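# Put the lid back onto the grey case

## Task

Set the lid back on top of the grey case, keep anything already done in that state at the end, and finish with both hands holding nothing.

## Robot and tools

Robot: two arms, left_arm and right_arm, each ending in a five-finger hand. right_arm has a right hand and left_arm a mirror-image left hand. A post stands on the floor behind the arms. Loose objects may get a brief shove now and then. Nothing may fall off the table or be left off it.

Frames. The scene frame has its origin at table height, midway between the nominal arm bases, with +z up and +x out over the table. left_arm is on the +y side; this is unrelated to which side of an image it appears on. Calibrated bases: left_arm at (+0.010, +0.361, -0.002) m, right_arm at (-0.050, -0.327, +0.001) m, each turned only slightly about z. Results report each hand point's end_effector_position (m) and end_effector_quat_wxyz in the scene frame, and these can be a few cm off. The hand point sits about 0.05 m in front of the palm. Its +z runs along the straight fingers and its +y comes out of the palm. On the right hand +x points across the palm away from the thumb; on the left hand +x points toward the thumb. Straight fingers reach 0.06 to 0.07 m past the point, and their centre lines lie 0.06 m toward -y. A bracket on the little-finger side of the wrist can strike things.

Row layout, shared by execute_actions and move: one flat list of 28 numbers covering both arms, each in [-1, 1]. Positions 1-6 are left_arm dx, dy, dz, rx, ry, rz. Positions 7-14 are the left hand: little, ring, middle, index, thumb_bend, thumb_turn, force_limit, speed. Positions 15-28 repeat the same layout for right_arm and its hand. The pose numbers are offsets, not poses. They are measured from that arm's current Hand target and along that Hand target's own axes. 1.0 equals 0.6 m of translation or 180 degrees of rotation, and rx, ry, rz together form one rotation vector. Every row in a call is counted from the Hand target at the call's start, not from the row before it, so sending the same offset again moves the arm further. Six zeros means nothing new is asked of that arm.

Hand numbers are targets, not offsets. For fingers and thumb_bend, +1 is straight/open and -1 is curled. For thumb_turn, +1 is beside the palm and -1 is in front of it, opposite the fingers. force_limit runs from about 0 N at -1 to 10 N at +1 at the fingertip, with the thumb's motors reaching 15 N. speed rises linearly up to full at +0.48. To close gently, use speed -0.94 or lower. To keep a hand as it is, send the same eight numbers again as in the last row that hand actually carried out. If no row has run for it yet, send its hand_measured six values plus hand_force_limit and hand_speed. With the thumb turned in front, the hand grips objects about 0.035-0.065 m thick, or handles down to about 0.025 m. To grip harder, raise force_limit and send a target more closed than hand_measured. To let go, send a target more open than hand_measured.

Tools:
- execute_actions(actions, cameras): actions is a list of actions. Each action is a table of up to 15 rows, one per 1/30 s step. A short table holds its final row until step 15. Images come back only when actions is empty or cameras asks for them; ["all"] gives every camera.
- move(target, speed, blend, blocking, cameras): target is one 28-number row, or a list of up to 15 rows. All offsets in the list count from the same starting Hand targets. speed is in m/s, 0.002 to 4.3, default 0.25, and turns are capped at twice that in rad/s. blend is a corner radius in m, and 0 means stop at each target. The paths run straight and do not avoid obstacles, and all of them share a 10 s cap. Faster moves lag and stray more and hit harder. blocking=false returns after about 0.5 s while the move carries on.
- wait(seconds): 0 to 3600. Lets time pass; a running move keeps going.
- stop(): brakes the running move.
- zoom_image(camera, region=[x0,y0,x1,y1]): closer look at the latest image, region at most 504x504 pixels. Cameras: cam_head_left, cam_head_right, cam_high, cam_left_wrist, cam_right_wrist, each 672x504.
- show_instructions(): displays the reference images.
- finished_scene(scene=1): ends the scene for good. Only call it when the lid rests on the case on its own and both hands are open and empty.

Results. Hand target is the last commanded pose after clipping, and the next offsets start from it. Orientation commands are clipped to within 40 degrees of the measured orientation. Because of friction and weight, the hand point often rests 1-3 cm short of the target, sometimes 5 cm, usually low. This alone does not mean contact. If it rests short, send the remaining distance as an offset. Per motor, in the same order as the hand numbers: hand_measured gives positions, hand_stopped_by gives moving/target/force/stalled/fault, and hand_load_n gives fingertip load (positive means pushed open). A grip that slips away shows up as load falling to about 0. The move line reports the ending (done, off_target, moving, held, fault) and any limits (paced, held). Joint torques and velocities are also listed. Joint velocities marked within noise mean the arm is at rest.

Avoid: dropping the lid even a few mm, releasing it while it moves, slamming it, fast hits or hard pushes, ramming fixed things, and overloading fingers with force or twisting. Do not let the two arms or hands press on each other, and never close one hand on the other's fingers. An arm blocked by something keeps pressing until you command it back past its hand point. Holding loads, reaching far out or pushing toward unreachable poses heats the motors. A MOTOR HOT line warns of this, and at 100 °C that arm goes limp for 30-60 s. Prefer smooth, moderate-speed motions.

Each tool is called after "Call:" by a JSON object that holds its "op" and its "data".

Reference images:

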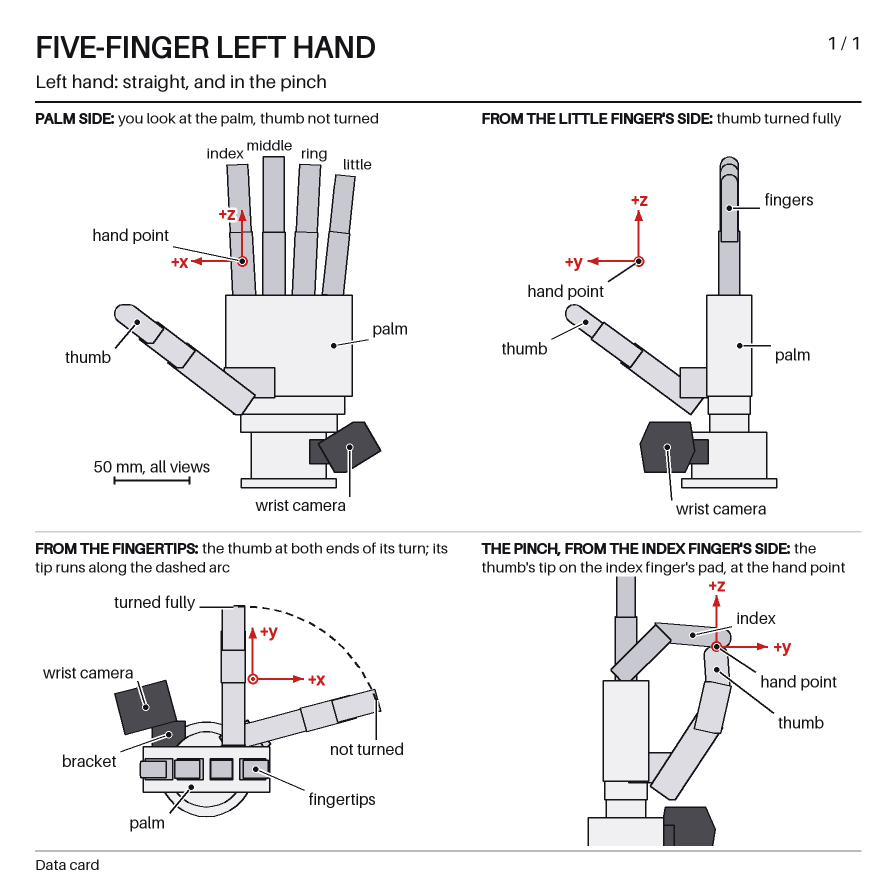

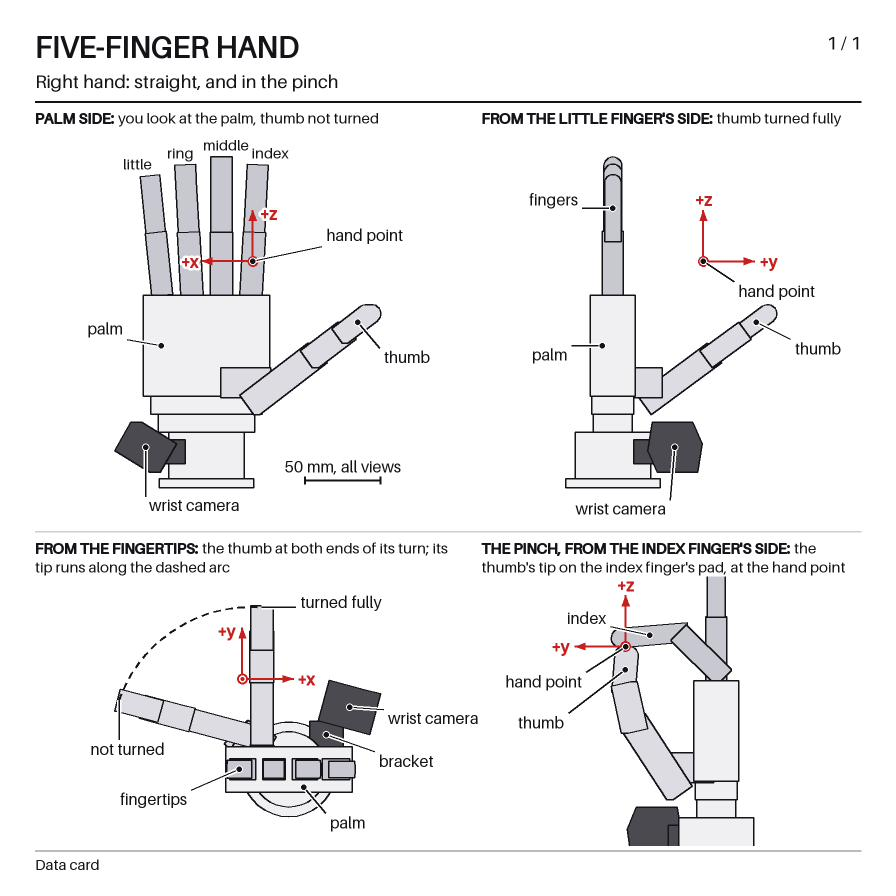

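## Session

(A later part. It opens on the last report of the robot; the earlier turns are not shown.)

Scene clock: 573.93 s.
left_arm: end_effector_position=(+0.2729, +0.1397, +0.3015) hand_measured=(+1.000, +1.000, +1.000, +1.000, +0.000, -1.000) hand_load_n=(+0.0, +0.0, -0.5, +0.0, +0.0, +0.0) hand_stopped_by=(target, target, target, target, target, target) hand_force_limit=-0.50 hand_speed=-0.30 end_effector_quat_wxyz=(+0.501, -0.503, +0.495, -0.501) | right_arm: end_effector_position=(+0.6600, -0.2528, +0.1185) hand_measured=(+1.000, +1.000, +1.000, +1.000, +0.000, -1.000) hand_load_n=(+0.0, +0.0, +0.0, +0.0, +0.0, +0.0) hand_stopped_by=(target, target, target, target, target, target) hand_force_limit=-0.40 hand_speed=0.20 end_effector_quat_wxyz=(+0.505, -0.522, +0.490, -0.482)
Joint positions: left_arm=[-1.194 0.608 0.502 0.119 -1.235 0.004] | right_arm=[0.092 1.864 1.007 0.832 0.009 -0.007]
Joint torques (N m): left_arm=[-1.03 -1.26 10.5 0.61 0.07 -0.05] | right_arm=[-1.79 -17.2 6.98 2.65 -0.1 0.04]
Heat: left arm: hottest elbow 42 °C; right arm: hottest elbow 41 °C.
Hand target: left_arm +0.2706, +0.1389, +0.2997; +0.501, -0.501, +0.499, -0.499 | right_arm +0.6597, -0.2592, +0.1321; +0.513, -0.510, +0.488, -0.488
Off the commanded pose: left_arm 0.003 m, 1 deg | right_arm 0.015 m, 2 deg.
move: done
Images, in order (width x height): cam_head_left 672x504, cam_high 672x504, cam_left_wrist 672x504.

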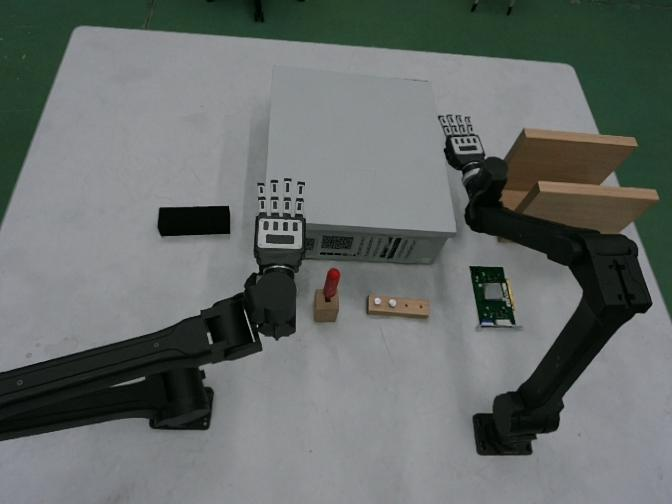

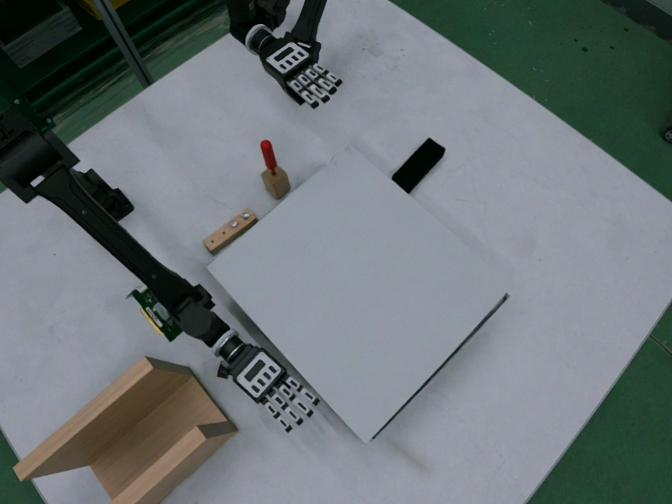

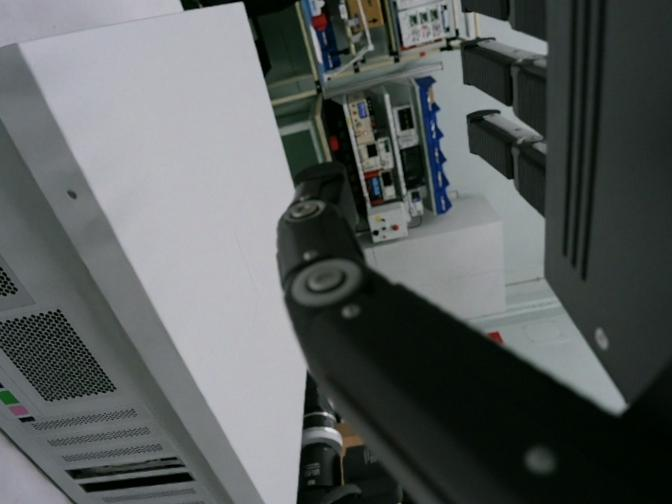

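Call:
{"op": "move", "data": {"target": [0,0.291,0,0,0,0,1,1,1,1,0,-1,-0.5,-0.3,0,0,0,0,0,0,1,1,1,1,0,-1,-0.4,0.2], "speed": 0.12, "cameras": ["cam_high","cam_left_wrist","cam_head_left","cam_head_right"]}}

Scene clock: 577.63 s.
left_arm: end_effector_position=(+0.2723, +0.1399, +0.1258) hand_measured=(+1.000, +1.000, +1.000, +1.000, +0.000, -1.000) hand_load_n=(+0.0, +0.0, +0.0, +0.0, +0.5, +0.0) hand_stopped_by=(target, target, target, target, target, target) hand_force_limit=-0.50 hand_speed=-0.30 end_effector_quat_wxyz=(+0.500, -0.504, +0.499, -0.497) | right_arm: end_effector_position=(+0.6600, -0.2528, +0.1185) hand_measured=(+1.000, +1.000, +1.000, +1.000, +0.000, -1.000) hand_load_n=(+0.0, +0.0, +0.0, +0.0, +0.0, +0.0) hand_stopped_by=(target, target, target, target, target, target) hand_force_limit=-0.40 hand_speed=0.20 end_effector_quat_wxyz=(+0.505, -0.522, +0.490, -0.482)
Joint positions: left_arm=[-1.194 1.067 0.147 0.903 -1.234 -0.019] | right_arm=[0.092 1.864 1.007 0.832 0.009 -0.007]
Joint torques (N m): left_arm=[-1.03 -2.08 6.84 2 0.04 0.1] | right_arm=[-1.67 -17.2 6.95 2.65 -0.1 0.05]
Heat: left arm: hottest elbow 42 °C; right arm: hottest elbow 40 °C.
Hand target: left_arm +0.2705, +0.1387, +0.1252; +0.501, -0.501, +0.499, -0.499 | right_arm +0.6597, -0.2592, +0.1321; +0.513, -0.510, +0.488, -0.488
Off the commanded pose: left_arm 0.002 m, 0 deg | right_arm 0.015 m, 2 deg.
move: done
Images, in order (width x height): cam_head_left 672x504, cam_head_right 672x504, cam_high 672x504, cam_left_wrist 672x504.

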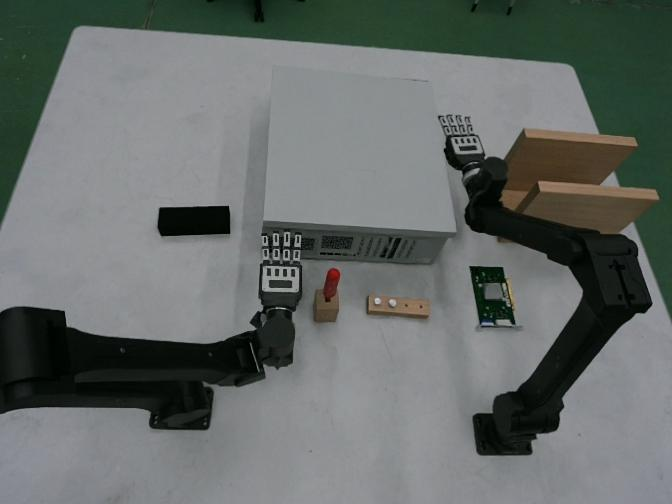

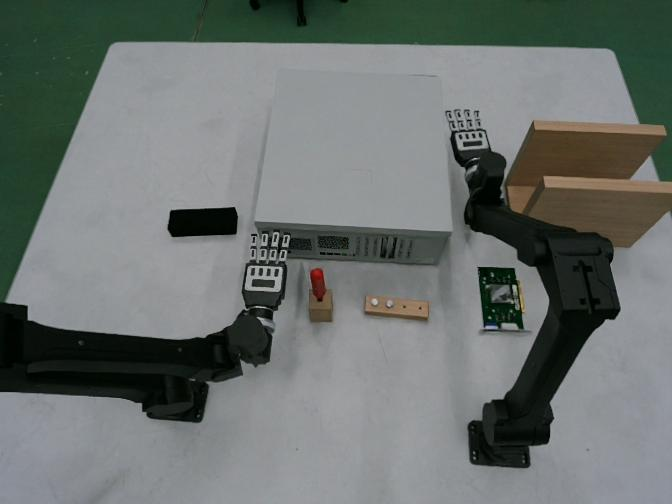

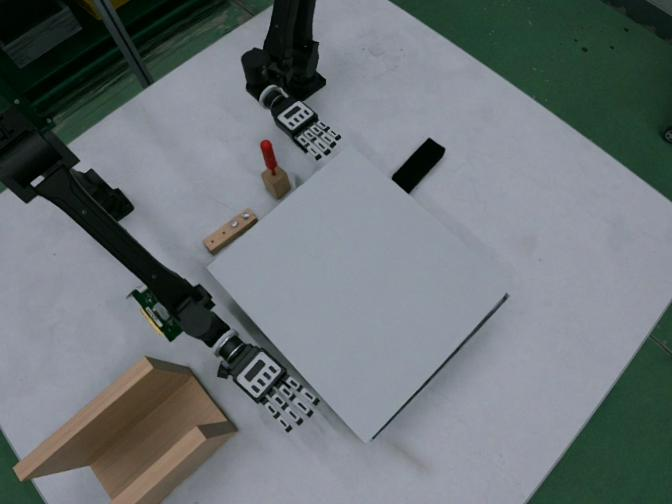

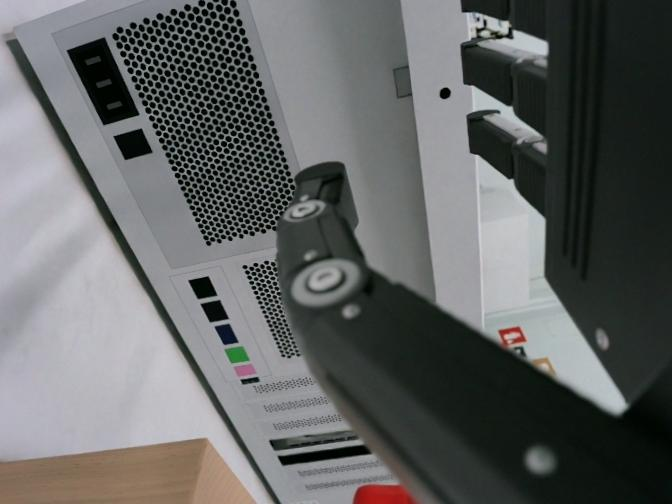

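Call:
{"op": "move", "data": {"target": [0,0,0.033,0,0,0,1,1,1,1,0,-1,-0.5,-0.3,0,0,0,0,0,0,1,1,1,1,0,-1,-0.4,0.2], "speed": 0.04, "cameras": ["cam_high","cam_left_wrist","cam_head_left","cam_head_right"]}}

Call:
{"op": "zoom_image", "data": {"camera": "cam_left_wrist", "region": [350, 0, 600, 250]}}

Call:
{"op": "zoom_image", "data": {"camera": "cam_head_left", "region": [240, 190, 340, 290]}}

Scene clock: 579.50 s.
left_arm: end_effector_position=(+0.2861, +0.1419, +0.1193) hand_measured=(+1.000, +1.000, +1.000, +1.000, +0.000, -1.000) hand_load_n=(+0.0, +0.0, +0.0, +0.0, +0.0, +0.0) hand_stopped_by=(target, target, target, target, target, target) hand_force_limit=-0.50 hand_speed=-0.30 end_effector_quat_wxyz=(+0.500, -0.499, +0.507, -0.495) | right_arm: end_effector_position=(+0.6600, -0.2528, +0.1185) hand_measured=(+1.000, +1.000, +1.000, +1.000, +0.000, -1.000) hand_load_n=(+0.0, +0.0, +0.0, +0.0, +0.0, +0.5) hand_stopped_by=(target, target, target, target, target, target) hand_force_limit=-0.40 hand_speed=0.20 end_effector_quat_wxyz=(+0.505, -0.522, +0.490, -0.482)
Joint positions: left_arm=[-1.123 1.107 0.147 0.934 -1.152 -0.012] | right_arm=[0.092 1.864 1.007 0.832 0.009 -0.007]
Joint torques (N m): left_arm=[-0.5 -3.25 7.83 2.39 0.26 0.13] | right_arm=[-1.79 -17.2 6.95 2.66 -0.1 0.05]
Heat: left arm: hottest elbow 42 °C; right arm: hottest elbow 40 °C.
Hand target: left_arm +0.2904, +0.1389, +0.1251; +0.501, -0.501, +0.499, -0.499 | right_arm +0.6597, -0.2592, +0.1321; +0.513, -0.510, +0.488, -0.488
Off the commanded pose: left_arm 0.008 m, 1 deg | right_arm 0.015 m, 2 deg.
move: done
Images, in order (width x height): cam_head_left 672x504, cam_head_right 672x504, cam_high 672x504, cam_left_wrist 672x504.

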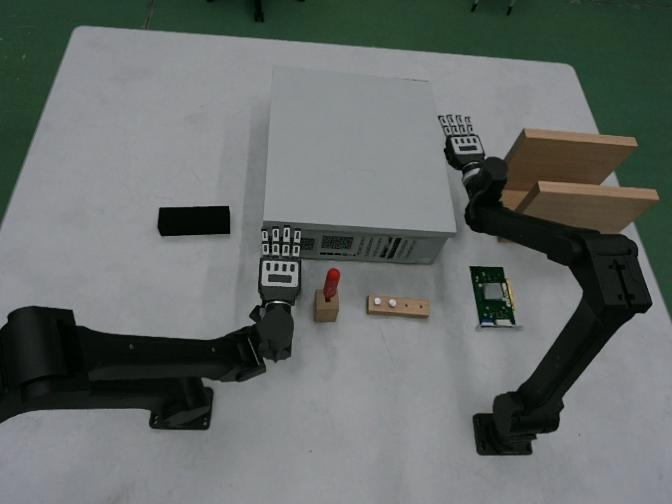

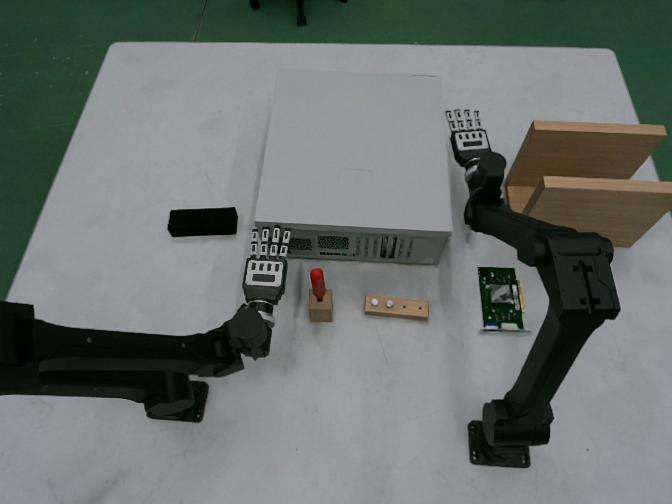

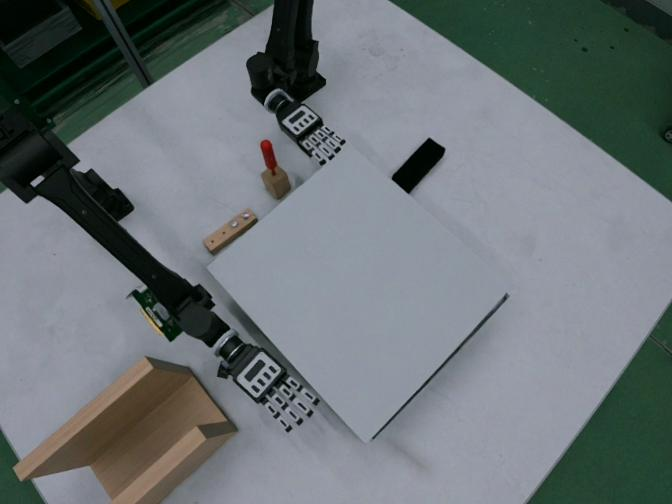

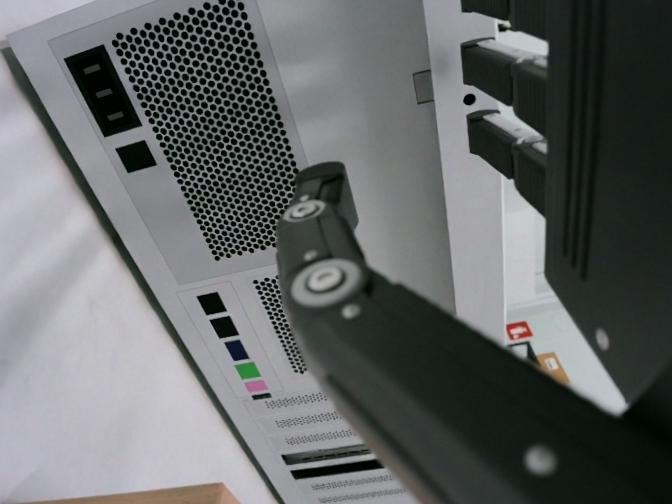

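Scaled by 2.016 from the camera's image (finer frame: 960x720).

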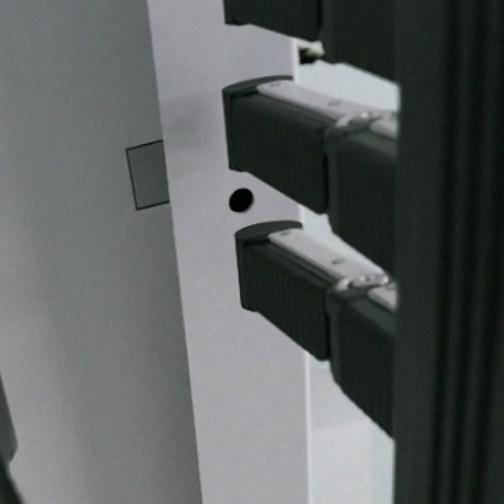

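Scaled by 5.040 from the camera's image (finer frame: 960x720).

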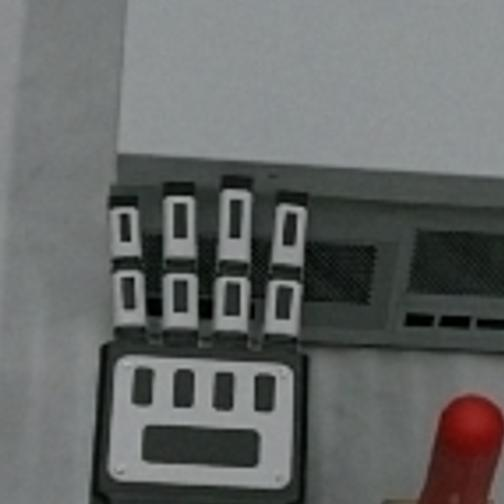

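Call:
{"op": "move", "data": {"target": [0,0,0.03,0,0,0,1,1,1,1,0,-1,-0.5,-0.3,0,0,0,0,0,0,1,1,1,1,0,-1,-0.4,0.2], "speed": 0.03, "cameras": ["cam_high","cam_left_wrist","cam_head_left"]}}

Call:
{"op": "zoom_image", "data": {"camera": "cam_high", "region": [350, 270, 530, 450]}}

Call:
{"op": "zoom_image", "data": {"camera": "cam_head_left", "region": [240, 190, 340, 290]}}

Scene clock: 581.33 s.
left_arm: end_effector_position=(+0.2986, +0.1463, +0.1125) hand_measured=(+1.000, +1.000, +1.000, +1.000, +0.000, -1.000) hand_load_n=(+0.0, -0.5, +0.0, +0.0, +0.0, +0.0) hand_stopped_by=(target, target, target, target, target, target) hand_force_limit=-0.50 hand_speed=-0.30 end_effector_quat_wxyz=(+0.500, -0.496, +0.514, -0.490) | right_arm: end_effector_position=(+0.6600, -0.2528, +0.1185) hand_measured=(+1.000, +1.000, +1.000, +1.000, +0.000, -1.000) hand_load_n=(+0.0, +0.0, +0.0, +0.0, +0.0, +0.0) hand_stopped_by=(target, target, target, target, target, target) hand_force_limit=-0.40 hand_speed=0.20 end_effector_quat_wxyz=(+0.505, -0.522, +0.490, -0.482)
Joint positions: left_arm=[-1.055 1.138 0.147 0.948 -1.078 -0.01] | right_arm=[0.092 1.864 1.007 0.832 0.009 -0.007]
Joint torques (N m): left_arm=[1.14 -2.08 9.03 2.25 0.25 0.15] | right_arm=[-1.67 -17.14 6.97 2.63 -0.1 0.05]
Heat: left arm: hottest elbow 42 °C; right arm: hottest elbow 40 °C.
Hand target: left_arm +0.3083, +0.1389, +0.1251; +0.501, -0.501, +0.499, -0.499 | right_arm +0.6597, -0.2592, +0.1321; +0.513, -0.510, +0.488, -0.488
Off the commanded pose: left_arm 0.018 m, 2 deg | right_arm 0.015 m, 2 deg.
move: off_target (left_arm)
Images, in order (width x height): cam_head_left 672x504, cam_high 672x504, cam_left_wrist 672x504.

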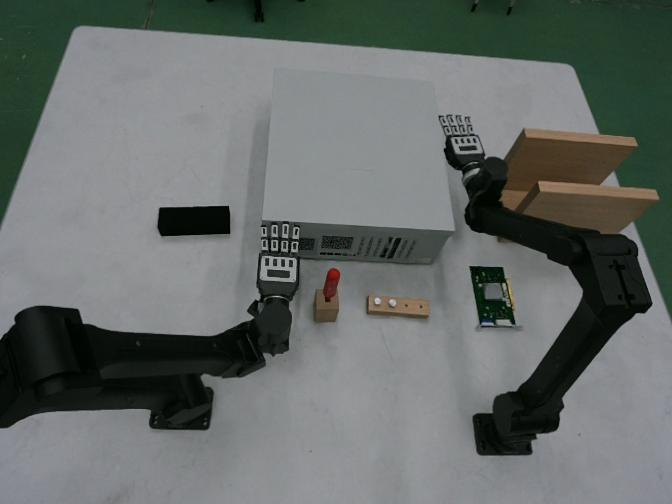

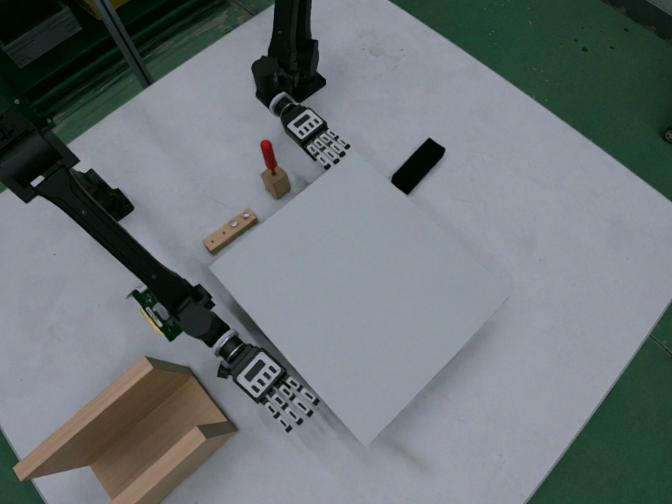

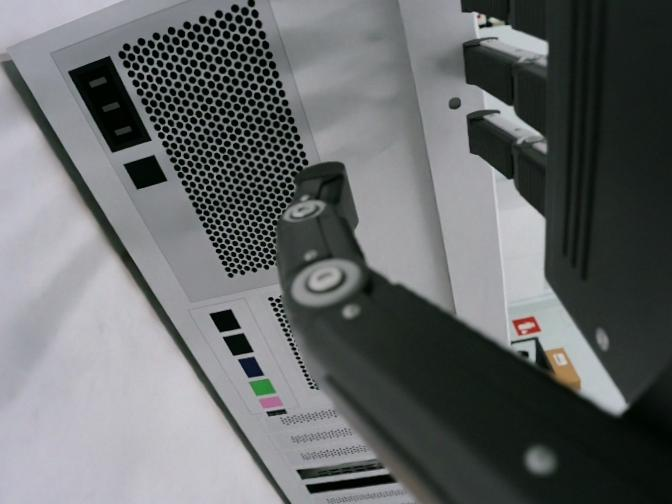

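Scaled by 2.800 from the camera's image (finer frame: 960x720).

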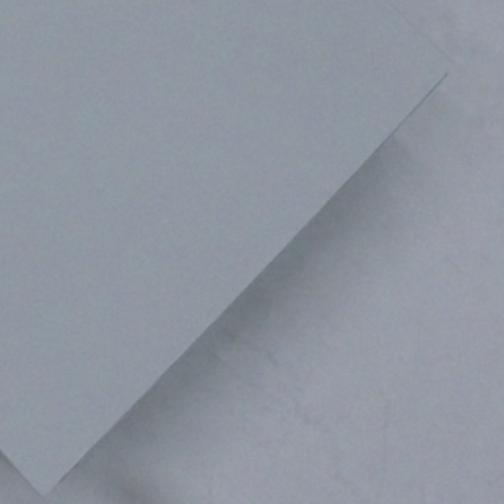

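Scaled by 5.040 from the camera's image (finer frame: 960x720).

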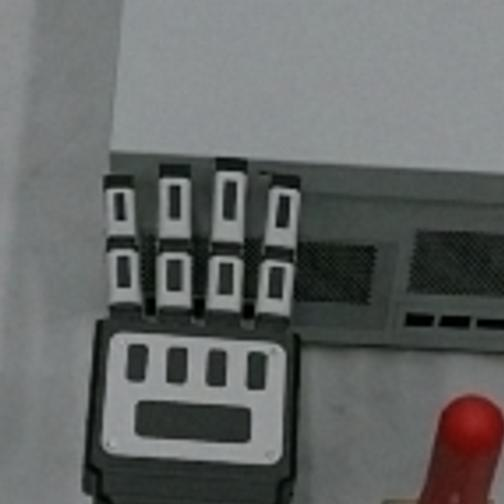

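Call:
{"op": "zoom_image", "data": {"camera": "cam_head_left", "region": [250, 45, 370, 135]}}

Call:
{"op": "zoom_image", "data": {"camera": "cam_head_left", "region": [360, 60, 480, 180]}}

Call:
{"op": "zoom_image", "data": {"camera": "cam_head_left", "region": [360, 190, 480, 280]}}

Call:
{"op": "zoom_image", "data": {"camera": "cam_left_wrist", "region": [350, 0, 550, 330]}}

Scaled by 4.200 from the camera's image (finer frame: 960x720).

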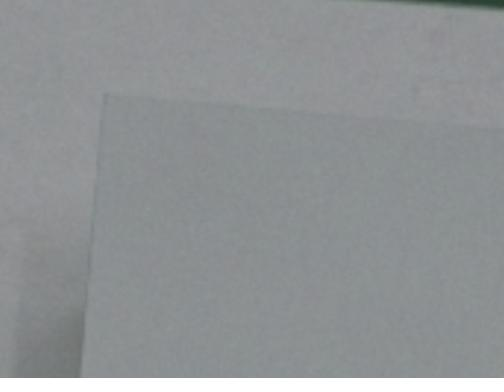

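Scaled by 4.200 from the camera's image (finer frame: 960x720).

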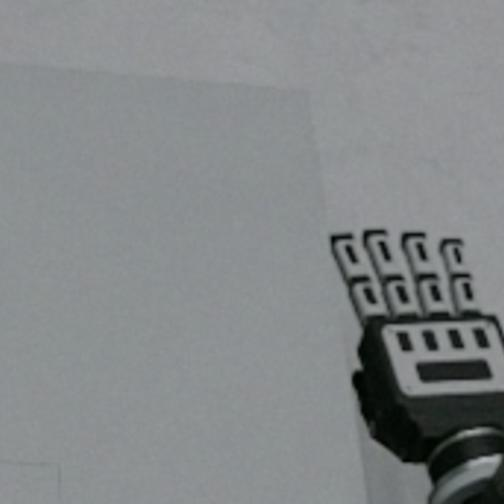

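Scaled by 4.200 from the camera's image (finer frame: 960x720).

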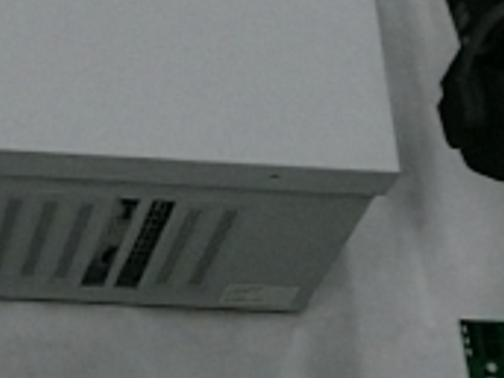

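Scaled by 1.527 from the camera's image (finer frame: 960x720).

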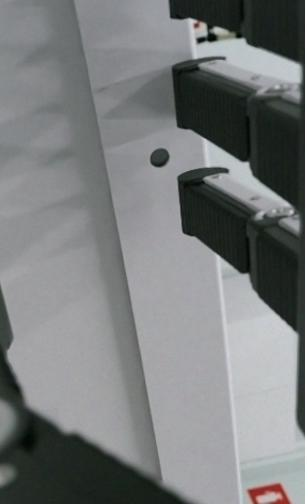

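Call:
{"op": "move", "data": {"target": [0,0,-0.06,0,0,0,1,1,1,1,0,-1,-0.5,-0.3,0,0,0,0,0,0,1,1,1,1,0,-1,-0.4,0.2], "speed": 0.08, "cameras": ["all"]}}

Call:
{"op": "zoom_image", "data": {"camera": "cam_right_wrist", "region": [0, 60, 300, 420]}}

Call:
{"op": "zoom_image", "data": {"camera": "cam_head_left", "region": [245, 200, 465, 270]}}

Call:
{"op": "zoom_image", "data": {"camera": "cam_head_right", "region": [245, 200, 465, 270]}}

Call:
{"op": "zoom_image", "data": {"camera": "cam_left_wrist", "region": [300, 0, 550, 350]}}

Call:
{"op": "zoom_image", "data": {"camera": "cam_high", "region": [190, 130, 530, 450]}}

Scene clock: 584.10 s.
left_arm: end_effector_position=(+0.2748, +0.1386, +0.1253) hand_measured=(+1.000, +1.000, +1.000, +1.000, +0.000, -1.000) hand_load_n=(+0.0, +0.0, +0.0, +0.0, +0.0, +0.0) hand_stopped_by=(target, target, target, target, target, target) hand_force_limit=-0.50 hand_speed=-0.30 end_effector_quat_wxyz=(+0.500, -0.505, +0.496, -0.500) | right_arm: end_effector_position=(+0.6600, -0.2528, +0.1185) hand_measured=(+1.000, +1.000, +1.000, +1.000, +0.000, -1.000) hand_load_n=(+0.0, +0.0, +0.0, +0.0, +0.0, -0.5) hand_stopped_by=(target, target, target, target, target, target) hand_force_limit=-0.40 hand_speed=0.20 end_effector_quat_wxyz=(+0.505, -0.522, +0.490, -0.482)
Joint positions: left_arm=[-1.186 1.096 0.147 0.948 -1.227 -0.01] | right_arm=[0.092 1.864 1.007 0.832 0.009 -0.007]
Joint torques (N m): left_arm=[-0.62 -4.25 6.63 1.18 0.07 0.16] | right_arm=[-1.73 -17.14 6.93 2.62 -0.1 0.05]
Heat: left arm: hottest elbow 42 °C; right arm: hottest elbow 40 °C.
Hand target: left_arm +0.2724, +0.1388, +0.1251; +0.501, -0.501, +0.499, -0.499 | right_arm +0.6597, -0.2592, +0.1321; +0.513, -0.510, +0.488, -0.488
Off the commanded pose: left_arm 0.002 m, 1 deg | right_arm 0.015 m, 2 deg.
move: done

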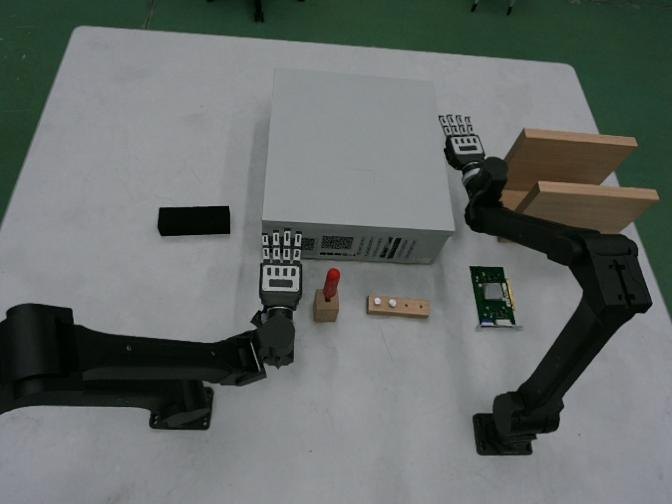

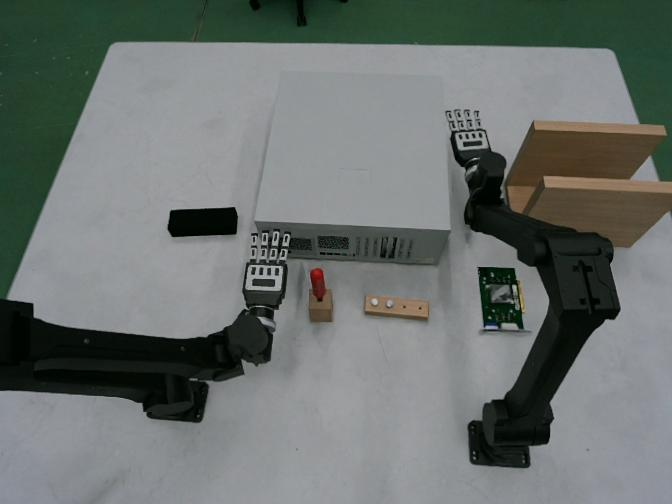

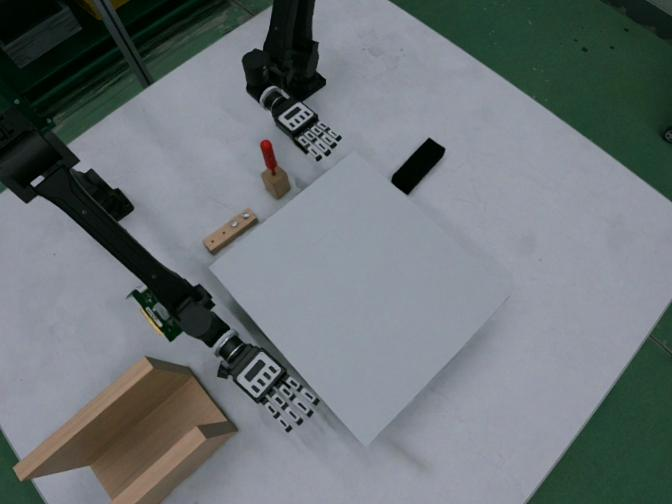

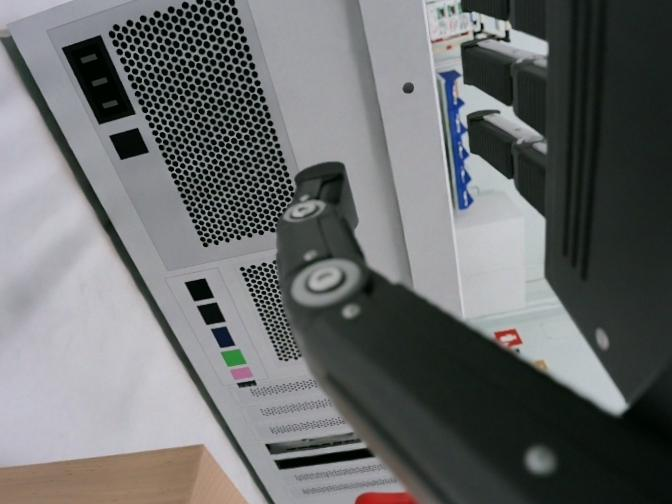

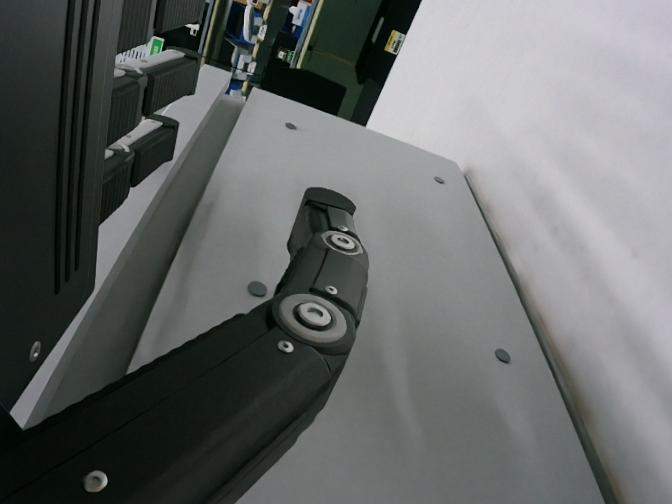

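Scaled by 1.400 from the camera's image (finer frame: 960x720).

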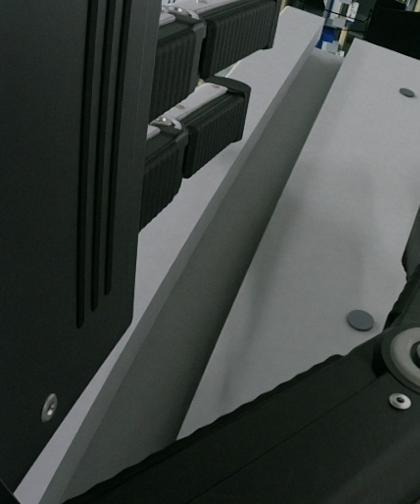

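Scaled by 2.291 from the camera's image (finer frame: 960x720).

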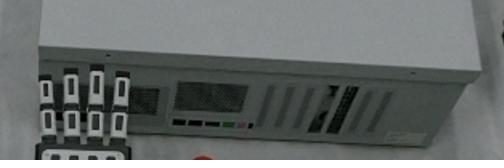

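Scaled by 2.291 from the camera's image (finer frame: 960x720).

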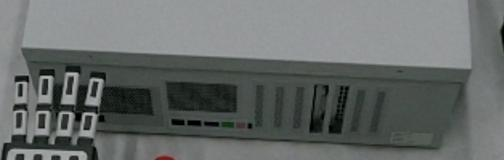

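Scaled by 1.440 from the camera's image (finer frame: 960x720).

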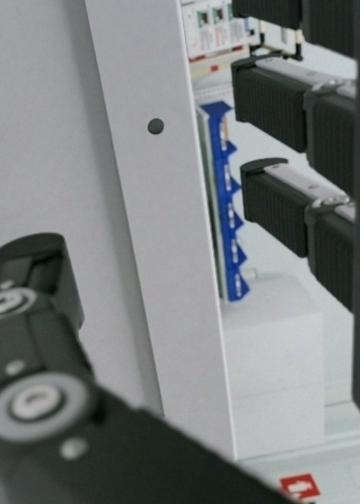

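Scaled by 1.482 from the camera's image (finer frame: 960x720).

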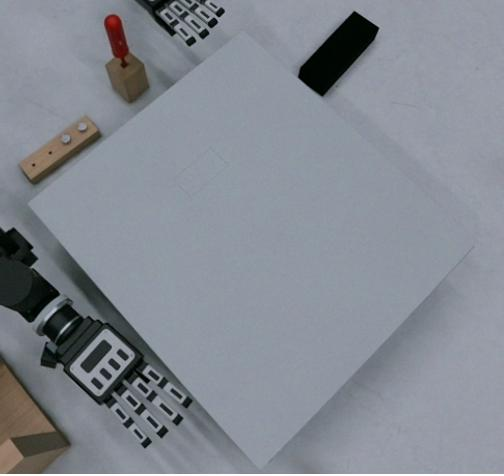

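Call:
{"op": "move", "data": {"target": [0,0,0,0,0,0,1,1,1,1,0,-1,-0.5,-0.3,0.01,0,-0.267,0,0,0,1,1,1,1,0,-1,-0.4,0.2], "speed": 0.12, "cameras": ["all"]}}

Call:
{"op": "zoom_image", "data": {"camera": "cam_right_wrist", "region": [0, 0, 350, 420]}}

Scene clock: 587.60 s.
left_arm: end_effector_position=(+0.2747, +0.1385, +0.1253) hand_measured=(+1.000, +1.000, +1.000, +1.000, +0.000, -1.000) hand_load_n=(+0.0, +0.0, -0.5, +0.0, +0.0, +0.0) hand_stopped_by=(target, target, target, target, target, target) hand_force_limit=-0.50 hand_speed=-0.30 end_effector_quat_wxyz=(+0.500, -0.504, +0.496, -0.500) | right_arm: end_effector_position=(+0.5009, -0.2673, +0.1228) hand_measured=(+1.000, +1.000, +1.000, +1.000, +0.000, -1.000) hand_load_n=(+0.0, +0.0, +0.0, +0.0, +0.0, +0.0) hand_stopped_by=(target, target, target, target, target, target) hand_force_limit=-0.40 hand_speed=0.20 end_effector_quat_wxyz=(+0.507, -0.521, +0.489, -0.483)
Joint positions: left_arm=[-1.186 1.096 0.147 0.948 -1.227 -0.01] | right_arm=[0.08 1.551 0.544 0.988 -0.004 -0.007]
Joint torques (N m): left_arm=[-1.08 -4.13 6.56 1.14 0.03 0.14] | right_arm=[-1.85 -11.52 5.94 2.62 -0.13 0.04]
Heat: left arm: hottest elbow 42 °C; right arm: hottest elbow 39 °C.
Hand target: left_arm +0.2723, +0.1387, +0.1251; +0.501, -0.501, +0.499, -0.499 | right_arm +0.4999, -0.2727, +0.1314; +0.513, -0.510, +0.488, -0.488
Off the commanded pose: left_arm 0.002 m, 1 deg | right_arm 0.010 m, 2 deg.
move: done

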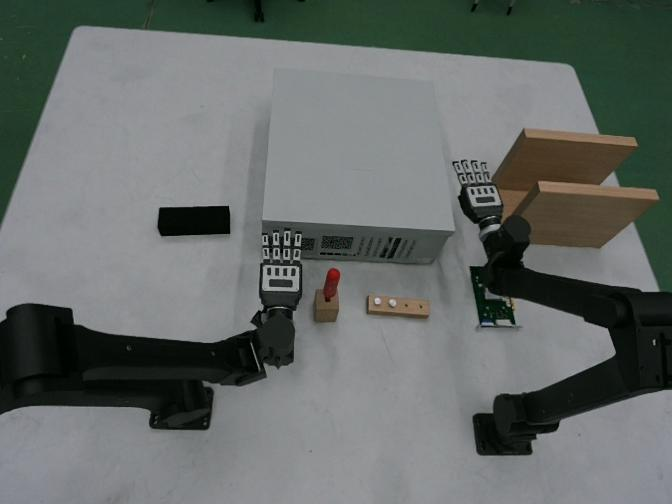

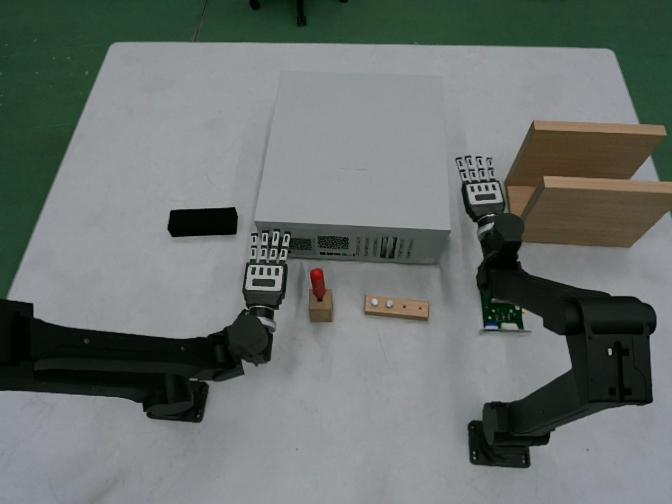

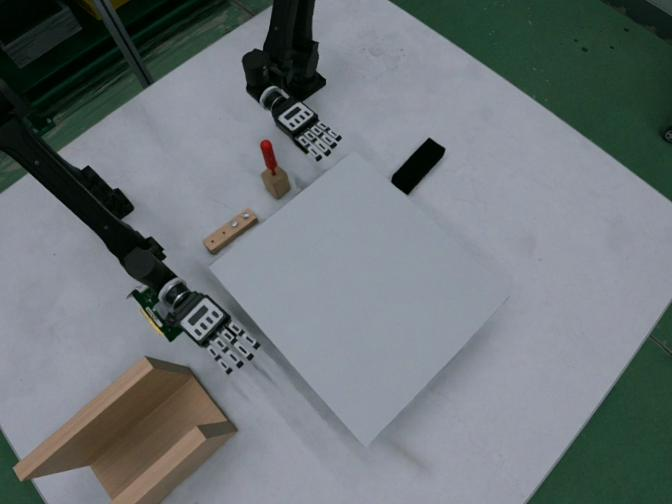

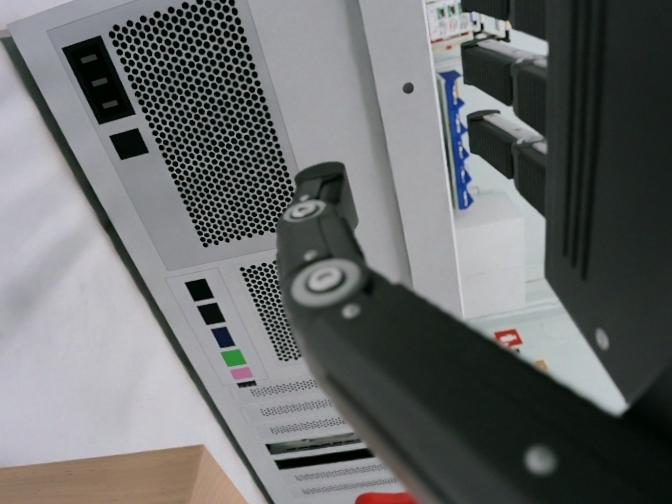

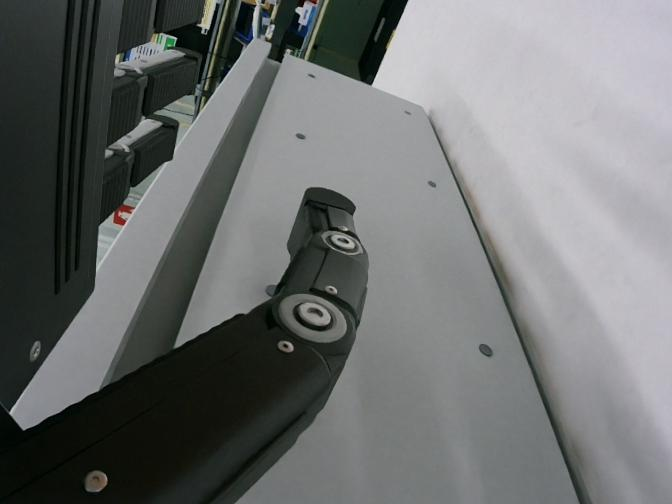

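Scaled by 1.200 from the camera's image (finer frame: 960x720).

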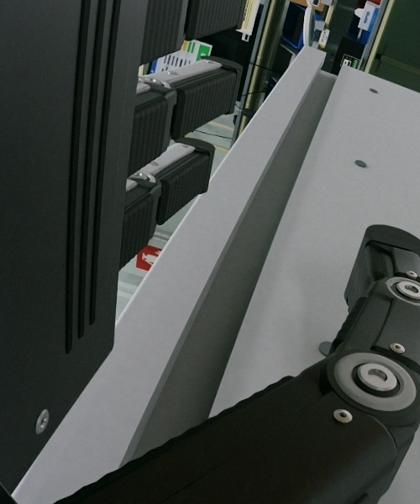

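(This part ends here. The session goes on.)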